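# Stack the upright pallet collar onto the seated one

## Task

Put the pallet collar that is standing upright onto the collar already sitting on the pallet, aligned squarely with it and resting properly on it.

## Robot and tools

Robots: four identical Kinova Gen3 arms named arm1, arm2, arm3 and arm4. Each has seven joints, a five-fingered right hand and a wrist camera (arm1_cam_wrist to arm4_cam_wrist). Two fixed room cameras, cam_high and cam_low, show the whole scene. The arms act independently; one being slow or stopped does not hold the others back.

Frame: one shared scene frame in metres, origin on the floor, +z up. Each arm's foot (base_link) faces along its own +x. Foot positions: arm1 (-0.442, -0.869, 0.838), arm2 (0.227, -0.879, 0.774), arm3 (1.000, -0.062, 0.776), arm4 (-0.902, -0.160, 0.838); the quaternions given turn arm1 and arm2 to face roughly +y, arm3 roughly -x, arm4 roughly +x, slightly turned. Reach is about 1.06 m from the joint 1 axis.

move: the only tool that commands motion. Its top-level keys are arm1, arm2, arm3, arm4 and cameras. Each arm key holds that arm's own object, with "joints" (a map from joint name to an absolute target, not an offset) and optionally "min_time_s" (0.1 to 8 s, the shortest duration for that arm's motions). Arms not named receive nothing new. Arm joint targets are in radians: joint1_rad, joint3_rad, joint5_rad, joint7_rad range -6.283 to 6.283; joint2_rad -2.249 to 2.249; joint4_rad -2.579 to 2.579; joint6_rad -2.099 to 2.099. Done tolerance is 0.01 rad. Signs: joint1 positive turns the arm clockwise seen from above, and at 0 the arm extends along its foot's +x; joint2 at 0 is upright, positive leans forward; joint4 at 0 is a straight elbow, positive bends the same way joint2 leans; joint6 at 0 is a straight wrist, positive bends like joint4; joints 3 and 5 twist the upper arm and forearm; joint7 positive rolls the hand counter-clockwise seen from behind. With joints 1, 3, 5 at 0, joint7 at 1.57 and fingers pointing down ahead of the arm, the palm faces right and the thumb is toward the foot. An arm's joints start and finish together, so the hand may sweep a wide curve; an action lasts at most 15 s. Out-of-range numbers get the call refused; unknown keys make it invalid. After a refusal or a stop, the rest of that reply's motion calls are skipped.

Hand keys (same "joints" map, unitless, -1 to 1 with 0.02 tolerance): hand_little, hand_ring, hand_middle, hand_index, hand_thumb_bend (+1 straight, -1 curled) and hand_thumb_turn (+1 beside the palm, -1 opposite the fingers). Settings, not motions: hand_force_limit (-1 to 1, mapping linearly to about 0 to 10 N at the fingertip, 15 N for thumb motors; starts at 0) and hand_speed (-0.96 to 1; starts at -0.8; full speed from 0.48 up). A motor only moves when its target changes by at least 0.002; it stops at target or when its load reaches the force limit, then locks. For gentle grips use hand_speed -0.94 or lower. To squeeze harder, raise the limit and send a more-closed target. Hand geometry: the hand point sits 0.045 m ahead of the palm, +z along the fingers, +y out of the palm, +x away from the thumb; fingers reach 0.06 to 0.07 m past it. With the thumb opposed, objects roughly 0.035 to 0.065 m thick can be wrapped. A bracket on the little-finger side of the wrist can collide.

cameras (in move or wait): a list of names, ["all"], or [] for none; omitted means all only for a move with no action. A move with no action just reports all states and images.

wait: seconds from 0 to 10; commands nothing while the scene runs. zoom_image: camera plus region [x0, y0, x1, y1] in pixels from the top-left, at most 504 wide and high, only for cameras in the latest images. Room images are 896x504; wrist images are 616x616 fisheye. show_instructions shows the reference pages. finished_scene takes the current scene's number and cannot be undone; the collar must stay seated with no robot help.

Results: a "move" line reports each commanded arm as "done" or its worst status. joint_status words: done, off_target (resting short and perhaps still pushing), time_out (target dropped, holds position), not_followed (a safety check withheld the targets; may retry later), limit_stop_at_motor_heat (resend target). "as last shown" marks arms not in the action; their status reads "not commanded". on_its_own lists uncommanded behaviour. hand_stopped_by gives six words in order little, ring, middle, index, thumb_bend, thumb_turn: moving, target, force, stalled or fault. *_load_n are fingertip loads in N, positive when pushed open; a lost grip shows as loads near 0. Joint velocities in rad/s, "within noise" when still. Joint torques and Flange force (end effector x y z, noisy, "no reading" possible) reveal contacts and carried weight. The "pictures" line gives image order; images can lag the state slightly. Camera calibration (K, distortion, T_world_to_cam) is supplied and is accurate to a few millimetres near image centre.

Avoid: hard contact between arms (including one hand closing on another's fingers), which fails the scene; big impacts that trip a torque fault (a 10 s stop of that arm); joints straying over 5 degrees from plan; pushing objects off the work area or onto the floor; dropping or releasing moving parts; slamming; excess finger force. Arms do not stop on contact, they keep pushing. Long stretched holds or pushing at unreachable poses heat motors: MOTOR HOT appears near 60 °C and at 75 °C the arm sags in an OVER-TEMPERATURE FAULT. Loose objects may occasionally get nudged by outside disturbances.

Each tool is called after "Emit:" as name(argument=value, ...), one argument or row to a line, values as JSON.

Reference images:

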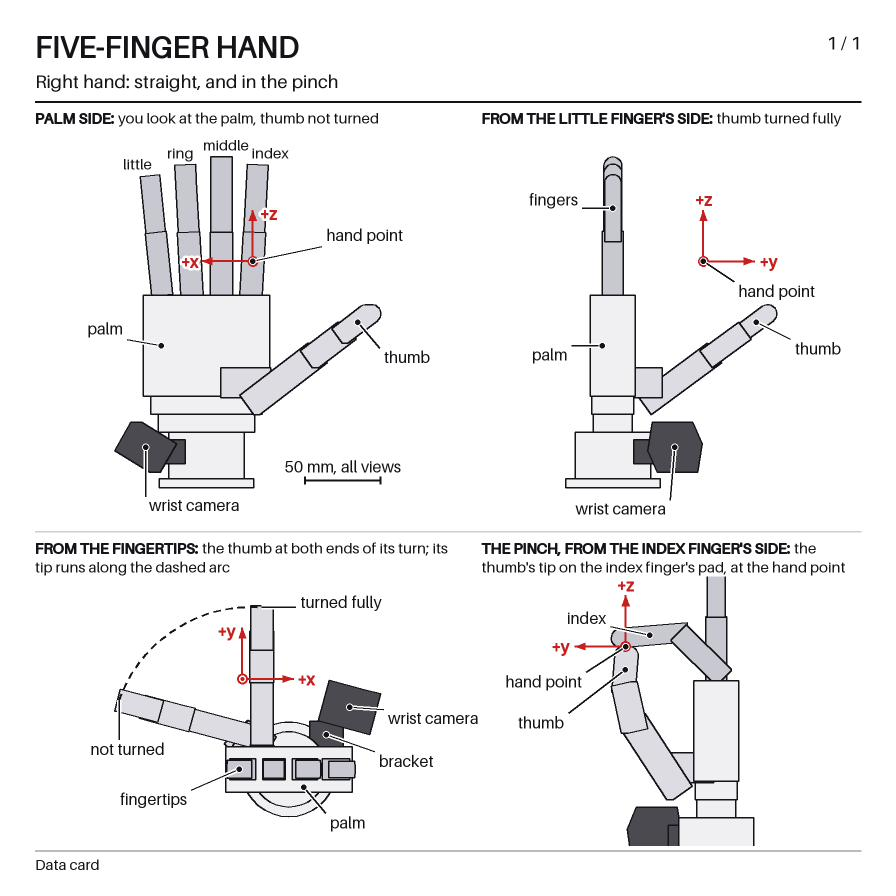

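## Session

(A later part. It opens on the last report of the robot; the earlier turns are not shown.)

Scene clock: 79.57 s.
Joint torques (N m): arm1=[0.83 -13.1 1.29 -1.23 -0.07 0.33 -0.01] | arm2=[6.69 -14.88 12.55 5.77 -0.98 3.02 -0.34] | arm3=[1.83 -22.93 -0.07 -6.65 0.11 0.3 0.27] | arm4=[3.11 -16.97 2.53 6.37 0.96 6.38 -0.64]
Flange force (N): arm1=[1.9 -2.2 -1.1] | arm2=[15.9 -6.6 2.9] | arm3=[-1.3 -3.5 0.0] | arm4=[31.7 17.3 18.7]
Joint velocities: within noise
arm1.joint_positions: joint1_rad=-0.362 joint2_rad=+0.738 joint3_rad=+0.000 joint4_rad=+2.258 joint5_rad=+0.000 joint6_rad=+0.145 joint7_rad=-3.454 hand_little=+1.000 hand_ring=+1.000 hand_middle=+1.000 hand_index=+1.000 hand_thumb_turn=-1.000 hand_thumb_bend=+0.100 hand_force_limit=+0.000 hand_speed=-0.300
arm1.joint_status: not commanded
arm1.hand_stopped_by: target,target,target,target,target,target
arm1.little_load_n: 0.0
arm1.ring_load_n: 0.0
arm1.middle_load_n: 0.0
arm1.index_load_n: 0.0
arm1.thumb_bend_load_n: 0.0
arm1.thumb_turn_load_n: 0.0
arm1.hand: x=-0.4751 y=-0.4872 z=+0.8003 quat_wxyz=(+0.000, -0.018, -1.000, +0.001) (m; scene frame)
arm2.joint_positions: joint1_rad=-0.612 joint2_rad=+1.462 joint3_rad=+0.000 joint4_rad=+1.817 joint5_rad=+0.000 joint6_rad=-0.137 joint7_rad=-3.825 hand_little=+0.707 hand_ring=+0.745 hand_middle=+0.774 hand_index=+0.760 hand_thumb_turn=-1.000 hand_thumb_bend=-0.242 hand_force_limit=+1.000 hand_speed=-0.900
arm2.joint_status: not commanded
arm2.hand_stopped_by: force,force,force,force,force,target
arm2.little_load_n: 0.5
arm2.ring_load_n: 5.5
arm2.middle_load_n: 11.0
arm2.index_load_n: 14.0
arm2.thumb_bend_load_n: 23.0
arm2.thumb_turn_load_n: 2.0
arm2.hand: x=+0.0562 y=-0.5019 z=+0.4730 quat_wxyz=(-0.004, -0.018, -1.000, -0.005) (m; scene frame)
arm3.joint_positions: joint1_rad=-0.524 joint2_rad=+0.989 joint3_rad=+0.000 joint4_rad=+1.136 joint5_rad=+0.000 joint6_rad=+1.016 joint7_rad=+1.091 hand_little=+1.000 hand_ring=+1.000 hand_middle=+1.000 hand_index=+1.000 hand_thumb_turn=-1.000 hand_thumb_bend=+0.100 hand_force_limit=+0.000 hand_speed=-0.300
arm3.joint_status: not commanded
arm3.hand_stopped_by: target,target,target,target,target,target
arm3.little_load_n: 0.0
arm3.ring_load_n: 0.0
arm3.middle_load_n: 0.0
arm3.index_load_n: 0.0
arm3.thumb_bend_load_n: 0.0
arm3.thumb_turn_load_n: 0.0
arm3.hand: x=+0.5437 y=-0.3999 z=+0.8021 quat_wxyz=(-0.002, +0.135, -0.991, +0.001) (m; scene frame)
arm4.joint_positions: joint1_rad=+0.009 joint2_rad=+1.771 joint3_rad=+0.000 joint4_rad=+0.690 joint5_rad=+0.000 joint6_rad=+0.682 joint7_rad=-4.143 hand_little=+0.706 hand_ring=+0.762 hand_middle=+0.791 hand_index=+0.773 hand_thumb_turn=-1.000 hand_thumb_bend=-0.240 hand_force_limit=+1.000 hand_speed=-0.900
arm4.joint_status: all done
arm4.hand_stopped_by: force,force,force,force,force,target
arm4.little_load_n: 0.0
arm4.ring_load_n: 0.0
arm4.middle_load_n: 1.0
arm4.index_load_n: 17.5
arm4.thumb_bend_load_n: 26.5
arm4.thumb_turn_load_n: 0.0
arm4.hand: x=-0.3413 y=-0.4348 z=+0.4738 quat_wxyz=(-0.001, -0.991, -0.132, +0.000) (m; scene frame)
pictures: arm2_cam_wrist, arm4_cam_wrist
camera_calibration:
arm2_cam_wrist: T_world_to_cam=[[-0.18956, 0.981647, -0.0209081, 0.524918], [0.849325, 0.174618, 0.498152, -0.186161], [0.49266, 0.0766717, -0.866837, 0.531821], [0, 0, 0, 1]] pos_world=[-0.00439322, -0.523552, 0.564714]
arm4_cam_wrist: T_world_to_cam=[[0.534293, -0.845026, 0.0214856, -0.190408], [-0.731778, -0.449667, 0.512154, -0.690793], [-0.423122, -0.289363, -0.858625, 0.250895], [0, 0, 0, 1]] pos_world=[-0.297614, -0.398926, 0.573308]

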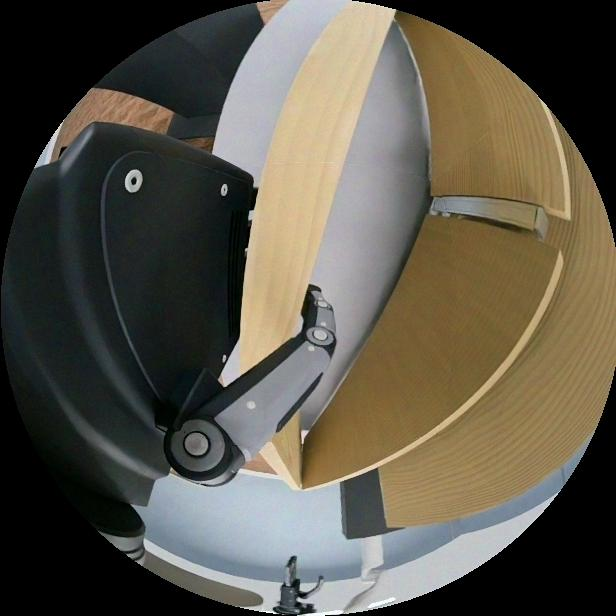

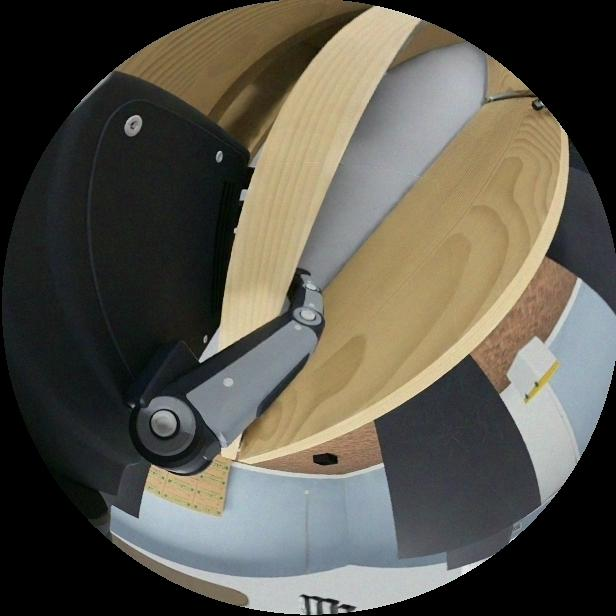

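Emit:
move(
  cameras=["arm1_cam_wrist","arm3_cam_wrist"],
)

Emit:
zoom_image(
  camera="arm1_cam_wrist",
  region=[290, 160, 370, 240],
)

Emit:
zoom_image(
  camera="arm1_cam_wrist",
  region=[270, 230, 350, 310],
)

Scene clock: 87.17 s.
Joint torques (N m): arm1=[0.8 -13.11 1.25 -1.21 -0.04 0.33 -0.01] | arm2=[6.65 -14.91 12.57 5.8 -1.02 3.04 -0.37] | arm3=[1.83 -22.9 -0.11 -6.65 0.08 0.22 0.27] | arm4=[3.1 -16.94 2.5 6.38 0.93 6.36 -0.65]
Flange force (N): arm1=[1.9 -2.1 -1.1] | arm2=[15.7 -6.5 3.0] | arm3=[-1.2 -3.5 -0.2] | arm4=[31.8 17.4 18.7]
Joint velocities: within noise
arm1.joint_positions: joint1_rad=-0.362 joint2_rad=+0.738 joint3_rad=+0.000 joint4_rad=+2.258 joint5_rad=+0.000 joint6_rad=+0.145 joint7_rad=-3.454 hand_little=+1.000 hand_ring=+1.000 hand_middle=+1.000 hand_index=+1.000 hand_thumb_turn=-1.000 hand_thumb_bend=+0.100 hand_force_limit=+0.000 hand_speed=-0.300
arm1.joint_status: not commanded
arm1.hand_stopped_by: target,target,target,target,target,target
arm1.little_load_n: 0.0
arm1.ring_load_n: 0.0
arm1.middle_load_n: 0.0
arm1.index_load_n: 0.0
arm1.thumb_bend_load_n: 0.0
arm1.thumb_turn_load_n: 0.0
arm1.hand: x=-0.4751 y=-0.4872 z=+0.8003 quat_wxyz=(+0.000, -0.018, -1.000, +0.001) (m; scene frame)
arm2.joint_positions: joint1_rad=-0.612 joint2_rad=+1.462 joint3_rad=+0.000 joint4_rad=+1.817 joint5_rad=+0.000 joint6_rad=-0.137 joint7_rad=-3.825 hand_little=+0.707 hand_ring=+0.745 hand_middle=+0.774 hand_index=+0.760 hand_thumb_turn=-1.000 hand_thumb_bend=-0.242 hand_force_limit=+1.000 hand_speed=-0.900
arm2.joint_status: not commanded
arm2.hand_stopped_by: force,force,force,force,force,target
arm2.little_load_n: 0.5
arm2.ring_load_n: 6.0
arm2.middle_load_n: 11.0
arm2.index_load_n: 14.0
arm2.thumb_bend_load_n: 22.5
arm2.thumb_turn_load_n: 2.5
arm2.hand: x=+0.0562 y=-0.5019 z=+0.4730 quat_wxyz=(-0.004, -0.018, -1.000, -0.005) (m; scene frame)
arm3.joint_positions: joint1_rad=-0.524 joint2_rad=+0.989 joint3_rad=+0.000 joint4_rad=+1.136 joint5_rad=+0.000 joint6_rad=+1.016 joint7_rad=+1.091 hand_little=+1.000 hand_ring=+1.000 hand_middle=+1.000 hand_index=+1.000 hand_thumb_turn=-1.000 hand_thumb_bend=+0.100 hand_force_limit=+0.000 hand_speed=-0.300
arm3.joint_status: not commanded
arm3.hand_stopped_by: target,target,target,target,target,target
arm3.little_load_n: 0.0
arm3.ring_load_n: 0.0
arm3.middle_load_n: 0.0
arm3.index_load_n: 0.0
arm3.thumb_bend_load_n: 0.0
arm3.thumb_turn_load_n: 0.0
arm3.hand: x=+0.5437 y=-0.3999 z=+0.8021 quat_wxyz=(-0.002, +0.135, -0.991, +0.001) (m; scene frame)
arm4.joint_positions: joint1_rad=+0.009 joint2_rad=+1.771 joint3_rad=+0.000 joint4_rad=+0.690 joint5_rad=+0.000 joint6_rad=+0.682 joint7_rad=-4.143 hand_little=+0.706 hand_ring=+0.762 hand_middle=+0.791 hand_index=+0.773 hand_thumb_turn=-1.000 hand_thumb_bend=-0.240 hand_force_limit=+1.000 hand_speed=-0.900
arm4.joint_status: all done
arm4.hand_stopped_by: force,force,force,force,force,target
arm4.little_load_n: 0.0
arm4.ring_load_n: 0.0
arm4.middle_load_n: 1.0
arm4.index_load_n: 17.5
arm4.thumb_bend_load_n: 26.0
arm4.thumb_turn_load_n: -0.5
arm4.hand: x=-0.3413 y=-0.4348 z=+0.4738 quat_wxyz=(-0.001, -0.991, -0.132, +0.000) (m; scene frame)
pictures: arm1_cam_wrist, arm3_cam_wrist
camera_calibration:
arm1_cam_wrist: T_world_to_cam=[[-0.17936, 0.983715, 0.0115716, 0.385469], [0.856768, 0.150412, 0.49328, 0.0867066], [0.483506, 0.098389, -0.869794, 1.09015], [0, 0, 0, 1]] pos_world=[-0.532244, -0.499492, 0.900975]
arm3_cam_wrist: T_world_to_cam=[[-0.519882, 0.852699, -0.0512475, 0.668233], [0.706347, 0.462842, 0.535585, -0.631919], [0.480412, 0.242242, -0.842925, 0.625536], [0, 0, 0, 1]] pos_world=[0.493242, -0.428855, 0.899972]

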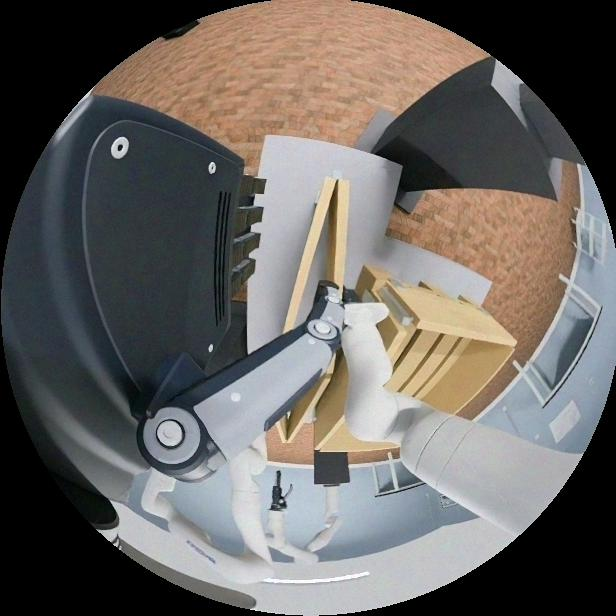

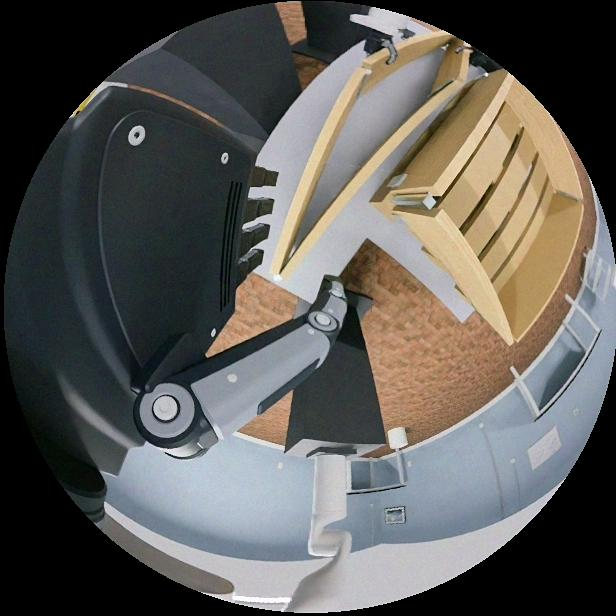

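Scaled by 6.300 from the camera's 616x616 image, which has a finer 880x880 frame.

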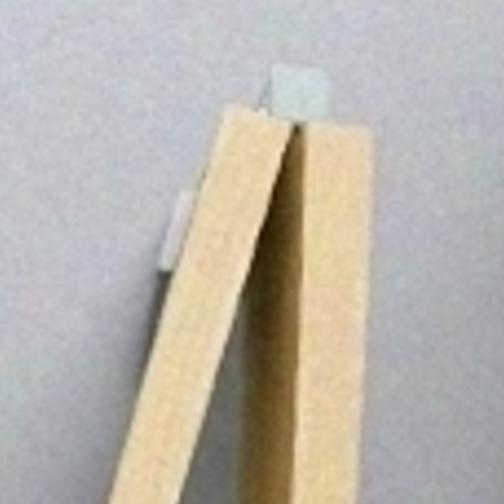

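Scaled by 6.300 from the camera's 616x616 image, which has a finer 880x880 frame.

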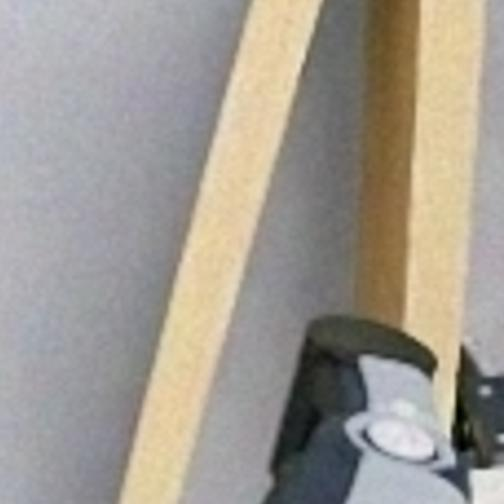

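Emit:
zoom_image(
  camera="arm3_cam_wrist",
  region=[260, 30, 480, 290],
)

Emit:
zoom_image(
  camera="arm3_cam_wrist",
  region=[330, 20, 410, 100],
)

Scaled by 1.938 from the camera's 616x616 image, which has a finer 880x880 frame.

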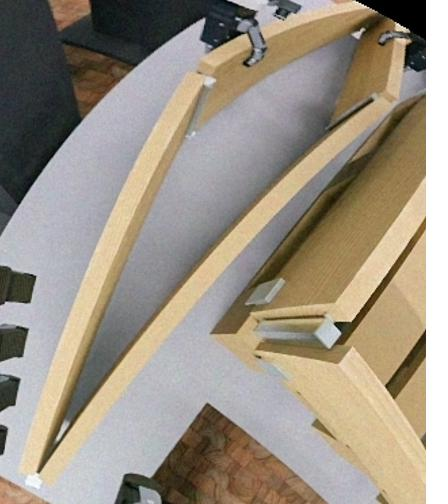

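Scaled by 6.300 from the camera's 616x616 image, which has a finer 880x880 frame.

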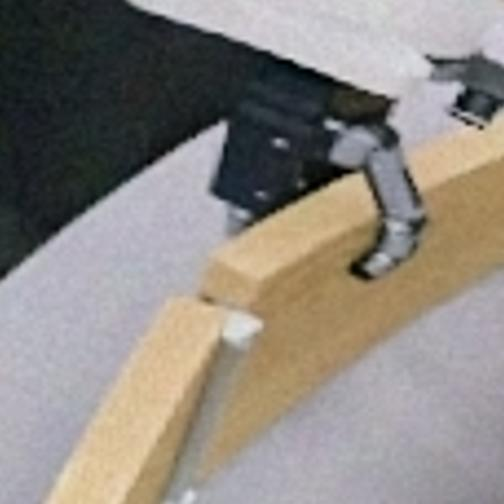

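Emit:
move(
  arm1={"joints":{"joint1_rad":-0.2362,"joint2_rad":0.7536,"joint4_rad":2.1697,"joint6_rad":0.2183,"joint7_rad":-3.3815},"min_time_s":1.5},
)

Emit:
move(
  arm1={"joints":{"joint2_rad":1.3050,"joint4_rad":1.9963,"joint6_rad":-0.1598},"min_time_s":2.5},
  cameras=["arm1_cam_wrist"],
)

Emit:
zoom_image(
  camera="arm1_cam_wrist",
  region=[230, 140, 370, 340],
)

Scene clock: 95.53 s.
Joint torques (N m): arm1=[0.81 -13.89 1.26 -1.76 -0.07 0.31 -0.02] | arm2=[6.72 -14.89 12.61 5.79 -0.98 3.03 -0.36] | arm3=[1.83 -22.96 -0.08 -6.73 0.09 0.26 0.24] | arm4=[3.07 -16.9 2.55 6.39 0.94 6.35 -0.66]
Flange force (N): arm1=[1.8 -1.9 -1.0] | arm2=[15.9 -6.6 2.9] | arm3=[-1.5 -3.3 0.0] | arm4=[31.8 17.4 18.6]
move: arm1 done
Joint velocities: within noise
arm1.joint_positions: joint1_rad=-0.236 joint2_rad=+0.754 joint3_rad=+0.000 joint4_rad=+2.170 joint5_rad=+0.000 joint6_rad=+0.218 joint7_rad=-3.382 hand_little=+1.000 hand_ring=+1.000 hand_middle=+1.000 hand_index=+1.000 hand_thumb_turn=-1.000 hand_thumb_bend=+0.100 hand_force_limit=+0.000 hand_speed=-0.300
arm1.joint_status: all done
arm1.hand_stopped_by: target,target,target,target,target,target
arm1.little_load_n: 0.0
arm1.ring_load_n: 0.0
arm1.middle_load_n: 0.0
arm1.index_load_n: 0.0
arm1.thumb_bend_load_n: 0.0
arm1.thumb_turn_load_n: 0.0
arm1.hand: x=-0.4352 y=-0.4563 z=+0.8001 quat_wxyz=(+0.000, -0.045, -0.999, +0.001) (m; scene frame)
arm2, arm3, arm4: as last shown
arm2.little_load_n: 0.0
arm2.middle_load_n: 11.5
arm2.index_load_n: 14.5
arm2.thumb_bend_load_n: 23.0
arm2.thumb_turn_load_n: 2.0
arm4.middle_load_n: 1.5
arm4.thumb_bend_load_n: 26.5
arm4.thumb_turn_load_n: 0.0
pictures: none

Scene clock: 98.37 s.
Joint torques (N m): arm1=[0.82 -16.04 1.39 1.18 -0.07 0.31 0] | arm2=[6.69 -14.89 12.56 5.78 -1.03 3 -0.36] | arm3=[1.83 -22.98 -0.09 -6.73 0.1 0.28 0.2] | arm4=[3.14 -16.97 2.54 6.39 0.94 6.35 -0.65]
Flange force (N): arm1=[2.1 -1.6 -1.9] | arm2=[15.9 -6.5 2.9] | arm3=[-1.5 -3.3 0.1] | arm4=[32.0 17.4 18.8]
move: arm1 done
Joint velocities: within noise
arm1.joint_positions: joint1_rad=-0.236 joint2_rad=+1.305 joint3_rad=+0.000 joint4_rad=+1.996 joint5_rad=+0.000 joint6_rad=-0.160 joint7_rad=-3.382 hand_little=+1.000 hand_ring=+1.000 hand_middle=+1.000 hand_index=+1.000 hand_thumb_turn=-1.000 hand_thumb_bend=+0.100 hand_force_limit=+0.000 hand_speed=-0.300
arm1.joint_status: all done
arm1.hand_stopped_by: target,target,target,target,target,target
arm1.little_load_n: 0.0
arm1.ring_load_n: 0.0
arm1.middle_load_n: 0.0
arm1.index_load_n: 0.0
arm1.thumb_bend_load_n: 0.0
arm1.thumb_turn_load_n: 0.0
arm1.hand: x=-0.4351 y=-0.4566 z=+0.6004 quat_wxyz=(+0.000, -0.045, -0.999, +0.001) (m; scene frame)
arm2, arm3, arm4: as last shown
arm2.little_load_n: 0.5
arm2.middle_load_n: 11.0
arm2.index_load_n: 14.0
arm4.ring_load_n: 0.5
arm4.middle_load_n: 1.0
pictures: arm1_cam_wrist
camera_calibration:
arm1_cam_wrist: T_world_to_cam=[[-0.126654, 0.991878, 0.0116967, 0.391472], [0.863577, 0.104454, 0.493279, 0.128465], [0.488051, 0.072577, -0.869792, 0.884146], [0, 0, 0, 1]] pos_world=[-0.492866, -0.46588, 0.701076]

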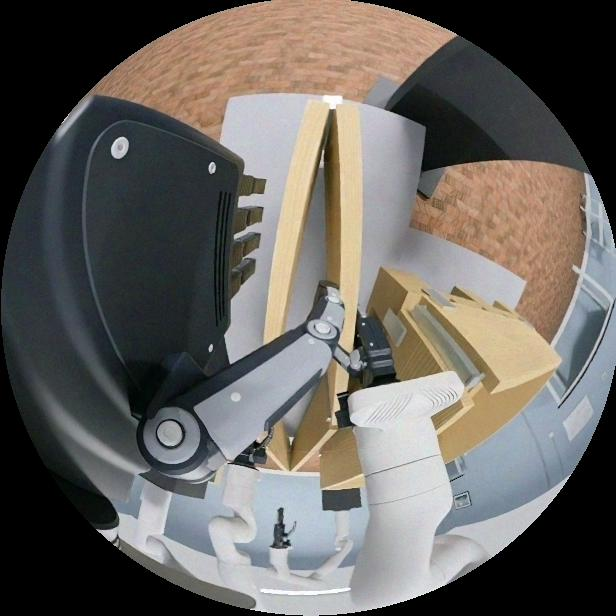

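Scaled by 2.520 from the camera's 616x616 image, which has a finer 880x880 frame.

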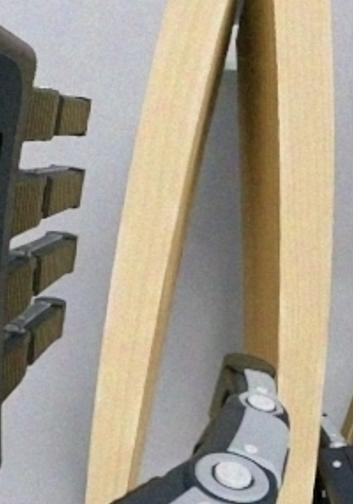

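Emit:
move(
  arm1={"joints":{"joint2_rad":1.4679,"joint4_rad":1.8741,"joint6_rad":-0.2003},"min_time_s":1.5},
)

Emit:
move(
  arm1={"joints":{"joint2_rad":1.6164,"joint4_rad":1.7314,"joint6_rad":-0.2062},"min_time_s":2},
  cameras=["arm1_cam_wrist"],
)

Emit:
zoom_image(
  camera="arm1_cam_wrist",
  region=[200, 120, 400, 360],
)

Scene clock: 101.87 s.
Joint torques (N m): arm1=[0.84 -16.27 1.43 1.52 -0.09 0.33 -0.04] | arm2=[6.74 -14.88 12.55 5.75 -1 3.04 -0.34] | arm3=[1.89 -22.92 -0.01 -6.86 0.13 0.32 0.23] | arm4=[3.06 -16.95 2.55 6.46 0.95 6.36 -0.62]
Flange force (N): arm1=[2.1 -1.5 -2.0] | arm2=[15.8 -6.8 2.8] | arm3=[-2.4 -3.0 0.2] | arm4=[32.3 17.7 19.0]
move: arm1 done
Joint velocities: within noise
arm1.joint_positions: joint1_rad=-0.236 joint2_rad=+1.468 joint3_rad=+0.000 joint4_rad=+1.874 joint5_rad=+0.000 joint6_rad=-0.200 joint7_rad=-3.382 hand_little=+1.000 hand_ring=+1.000 hand_middle=+1.000 hand_index=+1.000 hand_thumb_turn=-1.000 hand_thumb_bend=+0.100 hand_force_limit=+0.000 hand_speed=-0.300
arm1.joint_status: all done
arm1.hand_stopped_by: target,target,target,target,target,target
arm1.little_load_n: 0.0
arm1.ring_load_n: 0.0
arm1.middle_load_n: 0.0
arm1.index_load_n: 0.0
arm1.thumb_bend_load_n: 0.0
arm1.thumb_turn_load_n: 0.0
arm1.hand: x=-0.4351 y=-0.4568 z=+0.5353 quat_wxyz=(+0.000, -0.045, -0.999, +0.001) (m; scene frame)
arm2, arm3, arm4: as last shown
arm2.little_load_n: 0.0
arm2.index_load_n: 14.5
arm4.ring_load_n: 0.0
pictures: none

Scene clock: 104.17 s.
Joint torques (N m): arm1=[0.81 -16.27 1.41 1.54 -0.08 0.33 -0.03] | arm2=[6.74 -14.87 12.53 5.8 -1.01 3.01 -0.35] | arm3=[1.88 -22.95 -0.07 -6.76 0.1 0.24 0.2] | arm4=[3.07 -16.92 2.54 6.37 0.91 6.33 -0.63]
Flange force (N): arm1=[2.0 -1.5 -2.3] | arm2=[16.0 -6.5 2.9] | arm3=[-1.6 -3.3 0.0] | arm4=[31.8 17.4 18.6]
move: arm1 done
Joint velocities: within noise
arm1.joint_positions: joint1_rad=-0.236 joint2_rad=+1.616 joint3_rad=+0.000 joint4_rad=+1.731 joint5_rad=+0.000 joint6_rad=-0.206 joint7_rad=-3.382 hand_little=+1.000 hand_ring=+1.000 hand_middle=+1.000 hand_index=+1.000 hand_thumb_turn=-1.000 hand_thumb_bend=+0.100 hand_force_limit=+0.000 hand_speed=-0.300
arm1.joint_status: all done
arm1.hand_stopped_by: target,target,target,target,target,target
arm1.little_load_n: 0.0
arm1.ring_load_n: 0.0
arm1.middle_load_n: 0.0
arm1.index_load_n: 0.0
arm1.thumb_bend_load_n: 0.0
arm1.thumb_turn_load_n: 0.0
arm1.hand: x=-0.4351 y=-0.4569 z=+0.4733 quat_wxyz=(+0.000, -0.045, -0.999, +0.001) (m; scene frame)
arm2, arm3, arm4: as last shown
arm2.ring_load_n: 5.5
arm2.index_load_n: 14.0
pictures: arm1_cam_wrist
camera_calibration:
arm1_cam_wrist: T_world_to_cam=[[-0.126606, 0.991885, 0.0116107, 0.393246], [0.863582, 0.104455, 0.49327, 0.191103], [0.488055, 0.0724775, -0.869799, 0.77352], [0, 0, 0, 1]] pos_world=[-0.492766, -0.46608, 0.573976]

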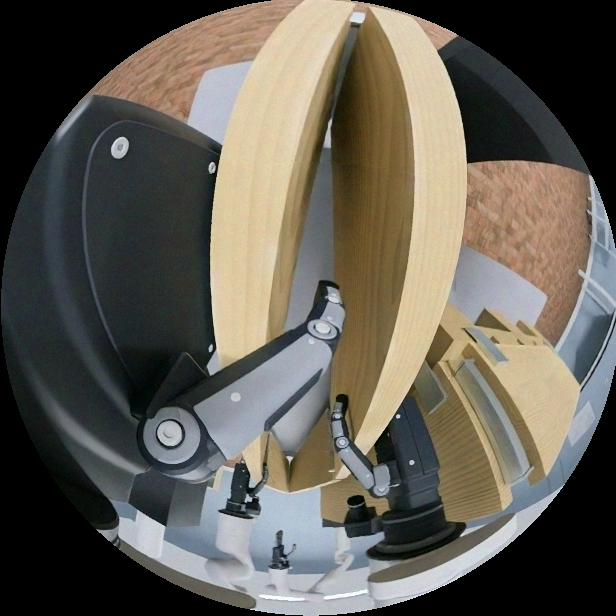

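Scaled by 2.100 from the camera's 616x616 image, which has a finer 880x880 frame.

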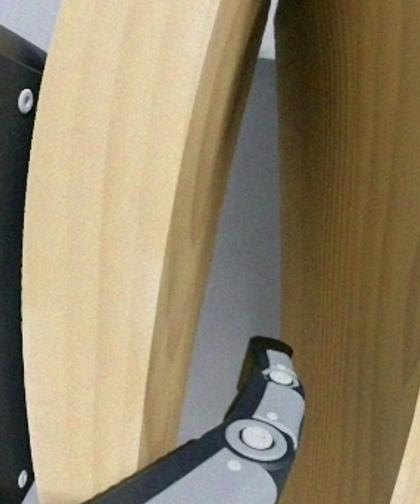

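Emit:
move(
  arm1={"joints":{"hand_thumb_bend":-0.15}},
)

Emit:
move(
  arm1={"joints":{"hand_speed":-0.9,"hand_force_limit":-0.3,"hand_thumb_bend":-0.9,"hand_little":0.3,"hand_ring":0.3,"hand_middle":0.3,"hand_index":0.3}},
)

Scene clock: 105.50 s.
Joint torques (N m): arm1=[0.81 -16.29 1.42 1.55 -0.09 0.3 0] | arm2=[6.76 -14.89 12.56 5.78 -1.02 3.01 -0.33] | arm3=[1.73 -22.86 -0.15 -6.75 0.12 0.23 0.26] | arm4=[3.1 -16.89 2.56 6.41 0.94 6.36 -0.61]
Flange force (N): arm1=[2.0 -1.4 -2.2] | arm2=[16.0 -6.7 2.9] | arm3=[-1.7 -3.1 -0.1] | arm4=[31.9 17.4 18.7]
move: arm1 done
Joint velocities: within noise
arm1.joint_positions: joint1_rad=-0.236 joint2_rad=+1.616 joint3_rad=+0.000 joint4_rad=+1.731 joint5_rad=+0.000 joint6_rad=-0.206 joint7_rad=-3.382 hand_little=+1.000 hand_ring=+1.000 hand_middle=+1.000 hand_index=+1.000 hand_thumb_turn=-1.000 hand_thumb_bend=-0.150 hand_force_limit=+0.000 hand_speed=-0.300
arm1.joint_status: all done
arm1.hand_stopped_by: target,target,target,target,target,target
arm1.little_load_n: 0.0
arm1.ring_load_n: 0.0
arm1.middle_load_n: 0.0
arm1.index_load_n: 0.0
arm1.thumb_bend_load_n: 0.0
arm1.thumb_turn_load_n: 0.0
arm1.hand: x=-0.4351 y=-0.4569 z=+0.4733 quat_wxyz=(+0.000, -0.045, -0.999, +0.001) (m; scene frame)
arm2, arm3, arm4: as last shown
arm2.ring_load_n: 6.0
arm2.index_load_n: 14.5
arm2.thumb_bend_load_n: 22.5
arm4.middle_load_n: 1.5
pictures: none

Scene clock: 108.73 s.
Joint torques (N m): arm1=[1.52 -20.33 2.52 -0.82 -0.45 -1.39 -0.23] | arm2=[6.53 -14.73 12.17 5.79 -0.95 3.03 -0.36] | arm3=[1.87 -22.92 -0.09 -6.75 0.1 0.32 0.21] | arm4=[4.14 -16.85 3.58 5.7 1.44 5.77 -0.58]
Flange force (N): arm1=[2.8 -4.7 1.6] | arm2=[15.6 -6.2 2.5] | arm3=[-1.9 -3.2 0.1] | arm4=[31.0 14.5 16.4]
move: arm1 off_target
Joint velocities: within noise
arm1.joint_positions: joint1_rad=-0.236 joint2_rad=+1.616 joint3_rad=+0.000 joint4_rad=+1.731 joint5_rad=+0.000 joint6_rad=-0.206 joint7_rad=-3.382 hand_little=+0.770 hand_ring=+0.806 hand_middle=+0.816 hand_index=+0.797 hand_thumb_turn=-1.000 hand_thumb_bend=-0.255 hand_force_limit=-0.300 hand_speed=-0.900
arm1.joint_status: hand_little off_target (ended at +0.770, target +0.300); hand_ring off_target (ended at +0.806, target +0.300); hand_middle off_target (ended at +0.816, target +0.300); hand_index off_target (ended at +0.797, target +0.300); hand_thumb_bend off_target (ended at -0.255, target -0.900); the others done
arm1.hand_stopped_by: force,force,force,force,force,target
arm1.little_load_n: 5.5
arm1.ring_load_n: 1.5
arm1.middle_load_n: 3.0
arm1.index_load_n: 2.5
arm1.thumb_bend_load_n: 6.5
arm1.thumb_turn_load_n: 0.5
arm1.hand: x=-0.4351 y=-0.4569 z=+0.4733 quat_wxyz=(+0.000, -0.045, -0.999, +0.001) (m; scene frame)
arm2, arm3, arm4: as last shown
arm2.thumb_bend_load_n: 23.0
arm4.middle_load_n: 2.0
arm4.index_load_n: 18.5
arm4.thumb_bend_load_n: 25.5
pictures: none

Emit:
move(
  arm1={"joints":{"hand_force_limit":1.0,"hand_thumb_bend":-0.95,"hand_little":0.2,"hand_ring":0.2,"hand_middle":0.2,"hand_index":0.2}},
  cameras=["arm3_cam_wrist"],
)

Emit:
zoom_image(
  camera="arm3_cam_wrist",
  region=[260, 200, 340, 280],
)

Emit:
zoom_image(
  camera="arm3_cam_wrist",
  region=[300, 120, 380, 200],
)

Scene clock: 113.03 s.
Joint torques (N m): arm1=[2.95 -24.48 4.91 -4.58 -0.98 -3.91 -0.55] | arm2=[5.97 -13.6 10.96 6.04 -0.87 3.27 -0.36] | arm3=[1.82 -22.83 -0.03 -6.69 0.07 0.25 0.22] | arm4=[6.86 -16.02 6.26 5.41 2.58 5.32 -0.43]
Flange force (N): arm1=[5.2 -9.5 2.4] | arm2=[14.5 -5.0 0.4] | arm3=[-1.5 -3.2 -0.2] | arm4=[32.0 9.5 13.3]
move: arm1 off_target
Joint velocities: within noise
arm1.joint_positions: joint1_rad=-0.236 joint2_rad=+1.616 joint3_rad=+0.000 joint4_rad=+1.731 joint5_rad=+0.000 joint6_rad=-0.206 joint7_rad=-3.382 hand_little=+0.727 hand_ring=+0.763 hand_middle=+0.782 hand_index=+0.754 hand_thumb_turn=-1.000 hand_thumb_bend=-0.257 hand_force_limit=+1.000 hand_speed=-0.900
arm1.joint_status: hand_little off_target (ended at +0.727, target +0.200); hand_ring off_target (ended at +0.763, target +0.200); hand_middle off_target (ended at +0.782, target +0.200); hand_index off_target (ended at +0.754, target +0.200); hand_thumb_bend off_target (ended at -0.257, target -0.950); the others done
arm1.hand_stopped_by: force,force,force,force,force,target
arm1.little_load_n: 10.0
arm1.ring_load_n: 10.0
arm1.middle_load_n: 7.5
arm1.index_load_n: 11.0
arm1.thumb_bend_load_n: 21.5
arm1.thumb_turn_load_n: 1.0
arm1.hand: x=-0.4351 y=-0.4569 z=+0.4733 quat_wxyz=(+0.000, -0.045, -0.999, +0.001) (m; scene frame)
arm2, arm3, arm4: as last shown
arm2.ring_load_n: 4.5
arm2.middle_load_n: 9.5
arm2.index_load_n: 13.5
arm2.thumb_bend_load_n: 22.0
arm2.thumb_turn_load_n: 1.5
arm4.joint_positions: joint1_rad=+0.009 joint2_rad=+1.771 joint3_rad=+0.000 joint4_rad=+0.690 joint5_rad=+0.000 joint6_rad=+0.682 joint7_rad=-4.143 hand_little=+0.706 hand_ring=+0.762 hand_middle=+0.791 hand_index=+0.774 hand_thumb_turn=-1.000 hand_thumb_bend=-0.240 hand_force_limit=+1.000 hand_speed=-0.900
arm4.middle_load_n: 3.5
arm4.index_load_n: 21.0
arm4.thumb_bend_load_n: 25.0
pictures: arm3_cam_wrist
camera_calibration:
arm3_cam_wrist: T_world_to_cam=[[-0.519882, 0.852699, -0.0512475, 0.668233], [0.706347, 0.462842, 0.535585, -0.631919], [0.480412, 0.242242, -0.842925, 0.625536], [0, 0, 0, 1]] pos_world=[0.493242, -0.428855, 0.899972]

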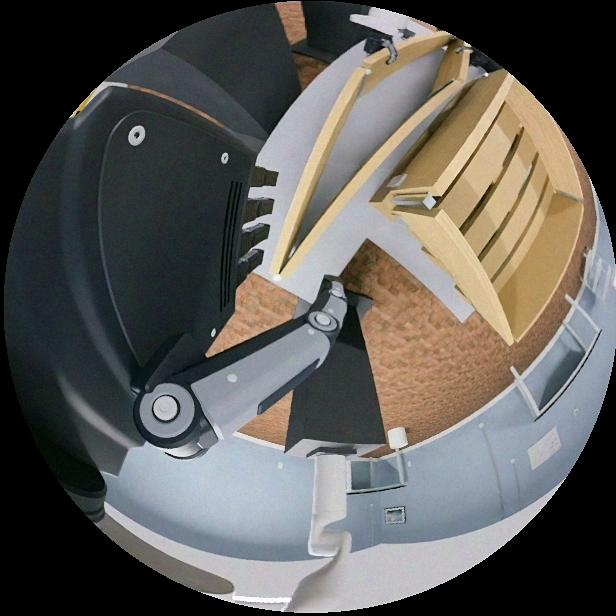

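Scaled by 6.300 from the camera's 616x616 image, which has a finer 880x880 frame.

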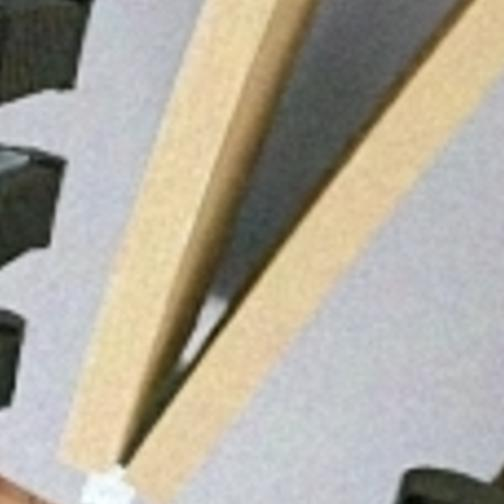

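Scaled by 6.300 from the camera's 616x616 image, which has a finer 880x880 frame.

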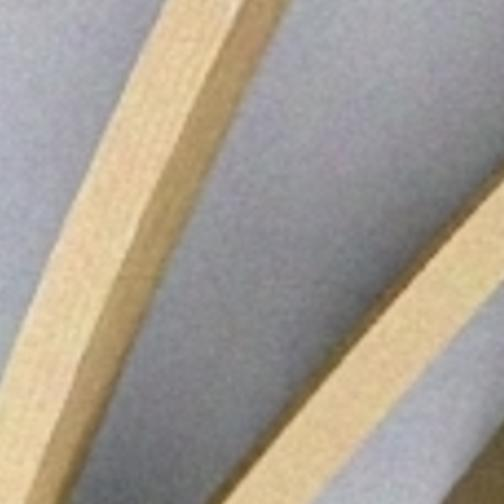

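Emit:
move(
  arm3={"joints":{"joint1_rad":-0.5581,"joint2_rad":1.0555,"joint4_rad":0.9907,"joint6_rad":1.0954,"joint7_rad":0.9673},"min_time_s":1.5},
)

Emit:
move(
  arm3={"joints":{"joint2_rad":1.3895,"joint4_rad":0.9232,"joint6_rad":0.8289},"min_time_s":2.5},
  cameras=["arm3_cam_wrist"],
)

Emit:
zoom_image(
  camera="arm3_cam_wrist",
  region=[200, 140, 380, 340],
)

Scene clock: 117.40 s.
Joint torques (N m): arm1=[2.89 -24.65 4.86 -4.9 -0.98 -4.11 -0.54] | arm2=[5.93 -13.54 10.95 6.15 -0.87 3.32 -0.34] | arm3=[1.88 -23.77 -0.11 -7.03 0.07 0.27 0.21] | arm4=[6.89 -16.04 6.28 5.51 2.6 5.28 -0.46]
Flange force (N): arm1=[5.0 -9.8 2.0] | arm2=[14.6 -4.8 0.5] | arm3=[-2.1 -2.8 -0.2] | arm4=[32.8 10.1 13.8]
move: arm3 done
Joint velocities: within noise
arm1: as last shown
arm1.ring_load_n: 10.5
arm1.middle_load_n: 8.0
arm2.joint_positions: joint1_rad=-0.612 joint2_rad=+1.462 joint3_rad=+0.000 joint4_rad=+1.817 joint5_rad=+0.000 joint6_rad=-0.137 joint7_rad=-3.825 hand_little=+0.707 hand_ring=+0.745 hand_middle=+0.774 hand_index=+0.760 hand_thumb_turn=-1.000 hand_thumb_bend=-0.242 hand_force_limit=+1.000 hand_speed=-0.900
arm2.joint_status: not commanded
arm2.hand_stopped_by: force,force,force,force,force,target
arm2.little_load_n: 0.5
arm2.ring_load_n: 4.5
arm2.middle_load_n: 9.5
arm2.index_load_n: 14.0
arm2.thumb_bend_load_n: 22.0
arm2.thumb_turn_load_n: 1.5
arm2.hand: x=+0.0562 y=-0.5019 z=+0.4730 quat_wxyz=(-0.004, -0.018, -1.000, -0.005) (m; scene frame)
arm3.joint_positions: joint1_rad=-0.558 joint2_rad=+1.056 joint3_rad=+0.000 joint4_rad=+0.991 joint5_rad=+0.000 joint6_rad=+1.095 joint7_rad=+0.967 hand_little=+1.000 hand_ring=+1.000 hand_middle=+1.000 hand_index=+1.000 hand_thumb_turn=-1.000 hand_thumb_bend=+0.100 hand_force_limit=+0.000 hand_speed=-0.300
arm3.joint_status: all done
arm3.hand_stopped_by: target,target,target,target,target,target
arm3.little_load_n: 0.0
arm3.ring_load_n: 0.0
arm3.middle_load_n: 0.0
arm3.index_load_n: 0.0
arm3.thumb_bend_load_n: 0.0
arm3.thumb_turn_load_n: 0.0
arm3.hand: x=+0.5446 y=-0.4361 z=+0.8001 quat_wxyz=(-0.003, +0.090, -0.996, +0.001) (m; scene frame)
arm4.joint_positions: joint1_rad=+0.009 joint2_rad=+1.771 joint3_rad=+0.000 joint4_rad=+0.690 joint5_rad=+0.000 joint6_rad=+0.682 joint7_rad=-4.143 hand_little=+0.706 hand_ring=+0.762 hand_middle=+0.791 hand_index=+0.774 hand_thumb_turn=-1.000 hand_thumb_bend=-0.240 hand_force_limit=+1.000 hand_speed=-0.900
arm4.joint_status: not commanded
arm4.hand_stopped_by: force,force,force,force,force,target
arm4.little_load_n: 0.0
arm4.ring_load_n: 0.0
arm4.middle_load_n: 4.0
arm4.index_load_n: 21.0
arm4.thumb_bend_load_n: 25.0
arm4.thumb_turn_load_n: 0.0
arm4.hand: x=-0.3413 y=-0.4348 z=+0.4738 quat_wxyz=(-0.001, -0.991, -0.132, +0.000) (m; scene frame)
pictures: none

Scene clock: 120.20 s.
Joint torques (N m): arm1=[2.89 -24.68 4.84 -4.95 -0.99 -4.08 -0.54] | arm2=[5.88 -13.56 10.97 6.17 -0.89 3.29 -0.35] | arm3=[1.86 -24.75 -0.04 -5.79 0.07 0.24 0.15] | arm4=[6.93 -16.05 6.3 5.45 2.58 5.29 -0.46]
Flange force (N): arm1=[5.0 -10.0 2.0] | arm2=[14.6 -4.6 0.6] | arm3=[-1.9 -2.9 -0.2] | arm4=[32.4 9.8 13.5]
move: arm3 done
Joint velocities: within noise
arm1, arm2, arm4: as last shown
arm1.ring_load_n: 10.0
arm2.little_load_n: 0.0
arm2.index_load_n: 13.5
arm3.joint_positions: joint1_rad=-0.558 joint2_rad=+1.389 joint3_rad=+0.000 joint4_rad=+0.923 joint5_rad=+0.000 joint6_rad=+0.829 joint7_rad=+0.967 hand_little=+1.000 hand_ring=+1.000 hand_middle=+1.000 hand_index=+1.000 hand_thumb_turn=-1.000 hand_thumb_bend=+0.100 hand_force_limit=+0.000 hand_speed=-0.300
arm3.joint_status: all done
arm3.hand_stopped_by: target,target,target,target,target,target
arm3.little_load_n: 0.0
arm3.ring_load_n: 0.0
arm3.middle_load_n: 0.0
arm3.index_load_n: 0.0
arm3.thumb_bend_load_n: 0.0
arm3.thumb_turn_load_n: 0.0
arm3.hand: x=+0.5456 y=-0.4365 z=+0.6002 quat_wxyz=(-0.002, +0.090, -0.996, +0.001) (m; scene frame)
arm4.middle_load_n: 3.5
arm4.thumb_turn_load_n: 0.5
pictures: arm3_cam_wrist
camera_calibration:
arm3_cam_wrist: T_world_to_cam=[[-0.441569, 0.895775, -0.051034, 0.666083], [0.744771, 0.397663, 0.535891, -0.557762], [0.500332, 0.198624, -0.842743, 0.433203], [0, 0, 0, 1]] pos_world=[0.492781, -0.460903, 0.697971]

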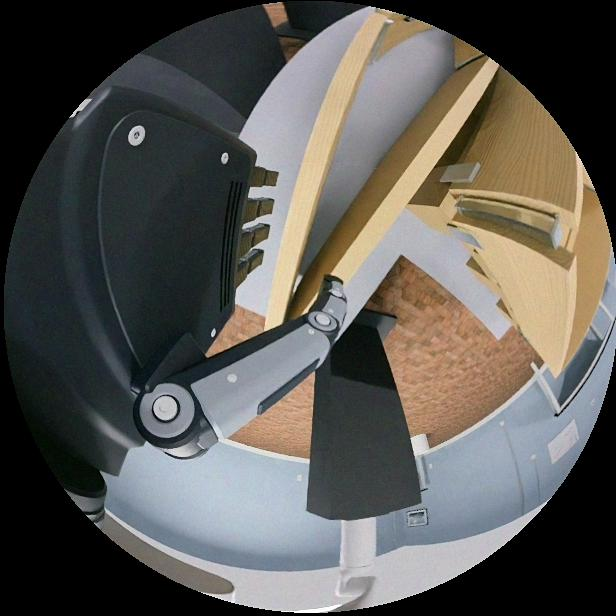

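Scaled by 2.520 from the camera's 616x616 image, which has a finer 880x880 frame.

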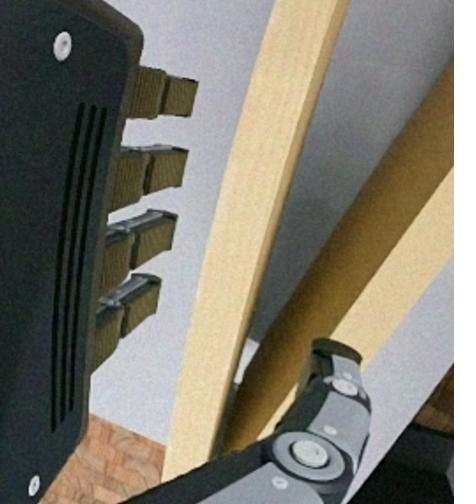

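Emit:
move(
  arm3={"joints":{"joint2_rad":1.5286,"joint4_rad":0.8144,"joint6_rad":0.7986},"min_time_s":1.5},
)

Emit:
move(
  arm3={"joints":{"joint2_rad":1.6816,"joint4_rad":0.6513,"joint6_rad":0.8087},"min_time_s":2},
  cameras=["arm3_cam_wrist"],
)

Scene clock: 122.63 s.
Joint torques (N m): arm1=[2.86 -24.66 4.89 -4.93 -0.98 -4.1 -0.53] | arm2=[5.88 -13.57 10.99 6.22 -0.88 3.34 -0.35] | arm3=[1.78 -24.75 0.05 -5.64 0.09 0.29 0.21] | arm4=[6.96 -16.07 6.26 5.5 2.6 5.27 -0.43]
Flange force (N): arm1=[4.9 -9.9 2.0] | arm2=[14.6 -4.6 0.7] | arm3=[-2.4 -2.5 -0.5] | arm4=[32.9 10.0 13.8]
move: arm3 done
Joint velocities: within noise
arm1, arm2, arm4: as last shown
arm2.middle_load_n: 10.0
arm2.thumb_bend_load_n: 22.5
arm3.joint_positions: joint1_rad=-0.558 joint2_rad=+1.529 joint3_rad=+0.000 joint4_rad=+0.814 joint5_rad=+0.000 joint6_rad=+0.799 joint7_rad=+0.967 hand_little=+1.000 hand_ring=+1.000 hand_middle=+1.000 hand_index=+1.000 hand_thumb_turn=-1.000 hand_thumb_bend=+0.100 hand_force_limit=+0.000 hand_speed=-0.300
arm3.joint_status: all done
arm3.hand_stopped_by: target,target,target,target,target,target
arm3.little_load_n: 0.0
arm3.ring_load_n: 0.0
arm3.middle_load_n: 0.0
arm3.index_load_n: 0.0
arm3.thumb_bend_load_n: 0.0
arm3.thumb_turn_load_n: 0.0
arm3.hand: x=+0.5460 y=-0.4367 z=+0.5351 quat_wxyz=(-0.002, +0.090, -0.996, +0.001) (m; scene frame)
arm4.little_load_n: 0.5
arm4.thumb_turn_load_n: 0.0
pictures: none

Scene clock: 124.93 s.
Joint torques (N m): arm1=[2.89 -24.72 4.88 -4.94 -0.98 -4.1 -0.53] | arm2=[5.91 -13.49 10.98 6.2 -0.86 3.36 -0.34] | arm3=[1.89 -24.73 0.03 -5.65 0.07 0.23 0.16] | arm4=[6.91 -16.06 6.31 5.47 2.59 5.29 -0.48]
Flange force (N): arm1=[5.0 -10.0 2.1] | arm2=[14.6 -4.8 0.5] | arm3=[-1.9 -2.9 -0.3] | arm4=[32.5 9.9 13.7]
move: arm3 done
Joint velocities: within noise
arm1, arm2, arm4: as last shown
arm1.thumb_turn_load_n: 1.5
arm2.middle_load_n: 9.5
arm2.thumb_bend_load_n: 22.0
arm3.joint_positions: joint1_rad=-0.558 joint2_rad=+1.682 joint3_rad=+0.000 joint4_rad=+0.651 joint5_rad=+0.000 joint6_rad=+0.809 joint7_rad=+0.967 hand_little=+1.000 hand_ring=+1.000 hand_middle=+1.000 hand_index=+1.000 hand_thumb_turn=-1.000 hand_thumb_bend=+0.100 hand_force_limit=+0.000 hand_speed=-0.300
arm3.joint_status: all done
arm3.hand_stopped_by: target,target,target,target,target,target
arm3.little_load_n: 0.0
arm3.ring_load_n: 0.0
arm3.middle_load_n: 0.0
arm3.index_load_n: 0.0
arm3.thumb_bend_load_n: 0.0
arm3.thumb_turn_load_n: 0.0
arm3.hand: x=+0.5463 y=-0.4368 z=+0.4731 quat_wxyz=(-0.003, +0.090, -0.996, +0.001) (m; scene frame)
arm4.little_load_n: 0.0
pictures: arm3_cam_wrist
camera_calibration:
arm3_cam_wrist: T_world_to_cam=[[-0.441541, 0.895796, -0.0509078, 0.660098], [0.744794, 0.397569, 0.535931, -0.490129], [0.500324, 0.19872, -0.842726, 0.325838], [0, 0, 0, 1]] pos_world=[0.493481, -0.461203, 0.570871]

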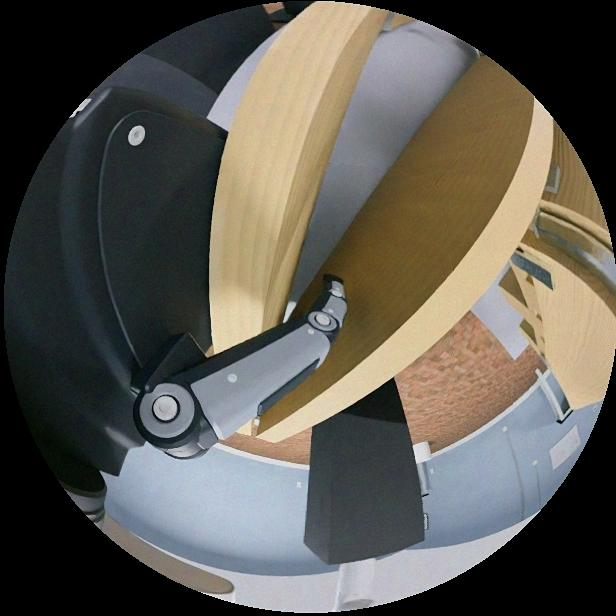

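Emit:
move(
  arm3={"joints":{"hand_thumb_bend":-0.15}},
)

Emit:
move(
  arm3={"joints":{"hand_speed":-0.9,"hand_force_limit":-0.3,"hand_thumb_bend":-0.9,"hand_little":0.3,"hand_ring":0.3,"hand_middle":0.3,"hand_index":0.3}},
)

Emit:
move(
  arm3={"joints":{"hand_force_limit":1.0,"hand_thumb_bend":-0.95,"hand_little":0.2,"hand_ring":0.2,"hand_middle":0.2,"hand_index":0.2}},
)

Scene clock: 126.10 s.
Joint torques (N m): arm1=[2.88 -24.69 4.87 -4.98 -0.98 -4.11 -0.54] | arm2=[5.9 -13.48 10.96 6.16 -0.85 3.34 -0.35] | arm3=[1.77 -24.76 -0.05 -5.69 0.09 0.23 0.24] | arm4=[6.89 -16.06 6.29 5.47 2.6 5.29 -0.45]
Flange force (N): arm1=[4.9 -10.0 1.9] | arm2=[14.6 -4.8 0.4] | arm3=[-2.1 -2.7 -0.4] | arm4=[32.5 9.9 13.7]
move: arm3 done
Joint velocities: within noise
arm1, arm2, arm4: as last shown
arm1.middle_load_n: 7.5
arm1.thumb_turn_load_n: 1.0
arm3.joint_positions: joint1_rad=-0.558 joint2_rad=+1.682 joint3_rad=+0.000 joint4_rad=+0.651 joint5_rad=+0.000 joint6_rad=+0.809 joint7_rad=+0.967 hand_little=+1.000 hand_ring=+1.000 hand_middle=+1.000 hand_index=+1.000 hand_thumb_turn=-1.000 hand_thumb_bend=-0.150 hand_force_limit=+0.000 hand_speed=-0.300
arm3.joint_status: all done
arm3.hand_stopped_by: target,target,target,target,target,target
arm3.little_load_n: 0.0
arm3.ring_load_n: 0.0
arm3.middle_load_n: 0.0
arm3.index_load_n: 0.0
arm3.thumb_bend_load_n: 0.0
arm3.thumb_turn_load_n: 0.0
arm3.hand: x=+0.5463 y=-0.4368 z=+0.4731 quat_wxyz=(-0.003, +0.090, -0.996, +0.001) (m; scene frame)
arm4.thumb_bend_load_n: 24.5
pictures: none

Scene clock: 129.33 s.
Joint torques (N m): arm1=[2.75 -24.25 4.55 -4.76 -0.96 -3.97 -0.53] | arm2=[5.2 -13.25 9.7 6.99 -0.81 3.75 -0.38] | arm3=[4.25 -24.93 2.2 -4.65 0.93 1.36 -0.07] | arm4=[7.22 -15.85 6.57 5.34 2.74 5.12 -0.4]
Flange force (N): arm1=[4.6 -9.6 1.4] | arm2=[13.7 -2.6 1.7] | arm3=[-1.5 -7.0 2.8] | arm4=[32.4 9.0 12.7]
move: arm3 off_target
Joint velocities: within noise
arm1, arm2, arm4: as last shown
arm1.thumb_bend_load_n: 21.0
arm1.thumb_turn_load_n: 1.5
arm2.ring_load_n: 4.0
arm2.middle_load_n: 9.0
arm2.index_load_n: 13.0
arm2.thumb_bend_load_n: 22.5
arm3.joint_positions: joint1_rad=-0.558 joint2_rad=+1.682 joint3_rad=+0.000 joint4_rad=+0.651 joint5_rad=+0.000 joint6_rad=+0.809 joint7_rad=+0.967 hand_little=+0.779 hand_ring=+0.816 hand_middle=+0.862 hand_index=+0.825 hand_thumb_turn=-1.000 hand_thumb_bend=-0.261 hand_force_limit=-0.300 hand_speed=-0.900
arm3.joint_status: hand_little off_target (ended at +0.779, target +0.300); hand_ring off_target (ended at +0.816, target +0.300); hand_middle off_target (ended at +0.862, target +0.300); hand_index off_target (ended at +0.825, target +0.300); hand_thumb_bend off_target (ended at -0.261, target -0.900); the others done
arm3.hand_stopped_by: force,force,force,force,force,target
arm3.little_load_n: 7.5
arm3.ring_load_n: 5.0
arm3.middle_load_n: 0.0
arm3.index_load_n: 0.0
arm3.thumb_bend_load_n: 5.0
arm3.thumb_turn_load_n: 0.5
arm3.hand: x=+0.5463 y=-0.4368 z=+0.4731 quat_wxyz=(-0.003, +0.090, -0.996, +0.001) (m; scene frame)
arm4.thumb_bend_load_n: 25.0
pictures: none

Scene clock: 129.93 s.
Joint torques (N m): arm1=[3.04 -24.79 5.16 -5.21 -1.04 -4.23 -0.54] | arm2=[5.01 -13.01 9.27 6.63 -0.77 3.6 -0.35] | arm3=[3.86 -24.98 2.29 -5.04 1.15 1.06 0.06] | arm4=[7.13 -15.75 6.53 5.19 2.76 4.92 -0.41]
Flange force (N): arm1=[5.3 -10.4 1.6] | arm2=[13.1 -2.7 0.3] | arm3=[-2.5 -6.0 1.9] | arm4=[32.0 9.0 12.0]
move: arm3 off_target
Joint velocities: within noise
arm1, arm2, arm4: as last shown
arm1.ring_load_n: 9.5
arm1.thumb_bend_load_n: 20.5
arm1.thumb_turn_load_n: 1.0
arm2.middle_load_n: 8.5
arm2.index_load_n: 12.5
arm2.thumb_bend_load_n: 21.5
arm2.thumb_turn_load_n: 1.0
arm3.joint_positions: joint1_rad=-0.558 joint2_rad=+1.682 joint3_rad=+0.000 joint4_rad=+0.651 joint5_rad=+0.000 joint6_rad=+0.809 joint7_rad=+0.967 hand_little=+0.763 hand_ring=+0.791 hand_middle=+0.800 hand_index=+0.791 hand_thumb_turn=-1.000 hand_thumb_bend=-0.275 hand_force_limit=+1.000 hand_speed=-0.900
arm3.joint_status: hand_little off_target (ended at +0.763, target +0.200); hand_ring off_target (ended at +0.791, target +0.200); hand_middle off_target (ended at +0.800, target +0.200); hand_index off_target (ended at +0.791, target +0.200); hand_thumb_bend off_target (ended at -0.275, target -0.950); the others done
arm3.hand_stopped_by: force,force,force,force,force,target
arm3.little_load_n: 3.0
arm3.ring_load_n: 5.5
arm3.middle_load_n: 11.0
arm3.index_load_n: 5.0
arm3.thumb_bend_load_n: 14.0
arm3.thumb_turn_load_n: 1.0
arm3.hand: x=+0.5463 y=-0.4368 z=+0.4731 quat_wxyz=(-0.003, +0.090, -0.996, +0.001) (m; scene frame)
arm4.middle_load_n: 4.5
arm4.index_load_n: 21.5
arm4.thumb_bend_load_n: 25.5
arm4.thumb_turn_load_n: 0.5
pictures: none

Emit:
move(
  arm4={"joints":{"joint1_rad":0.0099,"joint2_rad":1.7794,"joint4_rad":0.6624,"joint6_rad":0.6999,"joint7_rad":-4.1896},"min_time_s":1},
)

Scene clock: 132.00 s.
Joint torques (N m): arm1=[1.78 -24.55 2.98 -4.33 -0.67 -3.75 -0.45] | arm2=[4.45 -13.51 8.39 4.48 -0.56 2.53 -0.23] | arm3=[4.78 -24.93 3.06 -5.71 1.53 0.4 0.21] | arm4=[6.23 -17.63 5.12 -0.74 2.06 0.41 -0.62]
Flange force (N): arm1=[2.3 -8.7 3.2] | arm2=[10.4 -4.4 -3.3] | arm3=[-5.2 -6.2 -0.1] | arm4=[18.4 0.8 -0.7]
move: arm4 done
Joint velocities: within noise
arm1.joint_positions: joint1_rad=-0.236 joint2_rad=+1.616 joint3_rad=+0.000 joint4_rad=+1.731 joint5_rad=+0.000 joint6_rad=-0.206 joint7_rad=-3.382 hand_little=+0.727 hand_ring=+0.763 hand_middle=+0.782 hand_index=+0.754 hand_thumb_turn=-1.000 hand_thumb_bend=-0.257 hand_force_limit=+1.000 hand_speed=-0.900
arm1.joint_status: not commanded
arm1.hand_stopped_by: force,force,force,force,force,target
arm1.little_load_n: 9.5
arm1.ring_load_n: 9.0
arm1.middle_load_n: 6.0
arm1.index_load_n: 10.0
arm1.thumb_bend_load_n: 18.5
arm1.thumb_turn_load_n: 1.5
arm1.hand: x=-0.4351 y=-0.4569 z=+0.4733 quat_wxyz=(+0.000, -0.045, -0.999, +0.001) (m; scene frame)
arm2, arm3: as last shown
arm2.thumb_bend_load_n: 19.5
arm2.thumb_turn_load_n: 1.5
arm3.little_load_n: 3.5
arm3.ring_load_n: 5.0
arm3.middle_load_n: 10.0
arm3.index_load_n: 4.5
arm3.thumb_bend_load_n: 12.0
arm3.thumb_turn_load_n: 1.5
arm4.joint_positions: joint1_rad=+0.010 joint2_rad=+1.779 joint3_rad=+0.000 joint4_rad=+0.662 joint5_rad=+0.000 joint6_rad=+0.700 joint7_rad=-4.190 hand_little=+0.706 hand_ring=+0.763 hand_middle=+0.791 hand_index=+0.774 hand_thumb_turn=-1.000 hand_thumb_bend=-0.240 hand_force_limit=+1.000 hand_speed=-0.900
arm4.joint_status: all done
arm4.hand_stopped_by: force,force,force,force,force,target
arm4.little_load_n: 6.0
arm4.ring_load_n: 4.5
arm4.middle_load_n: 7.5
arm4.index_load_n: 14.5
arm4.thumb_bend_load_n: 25.5
arm4.thumb_turn_load_n: -2.5
arm4.hand: x=-0.3411 y=-0.4355 z=+0.4738 quat_wxyz=(-0.001, -0.994, -0.108, +0.000) (m; scene frame)
pictures: none


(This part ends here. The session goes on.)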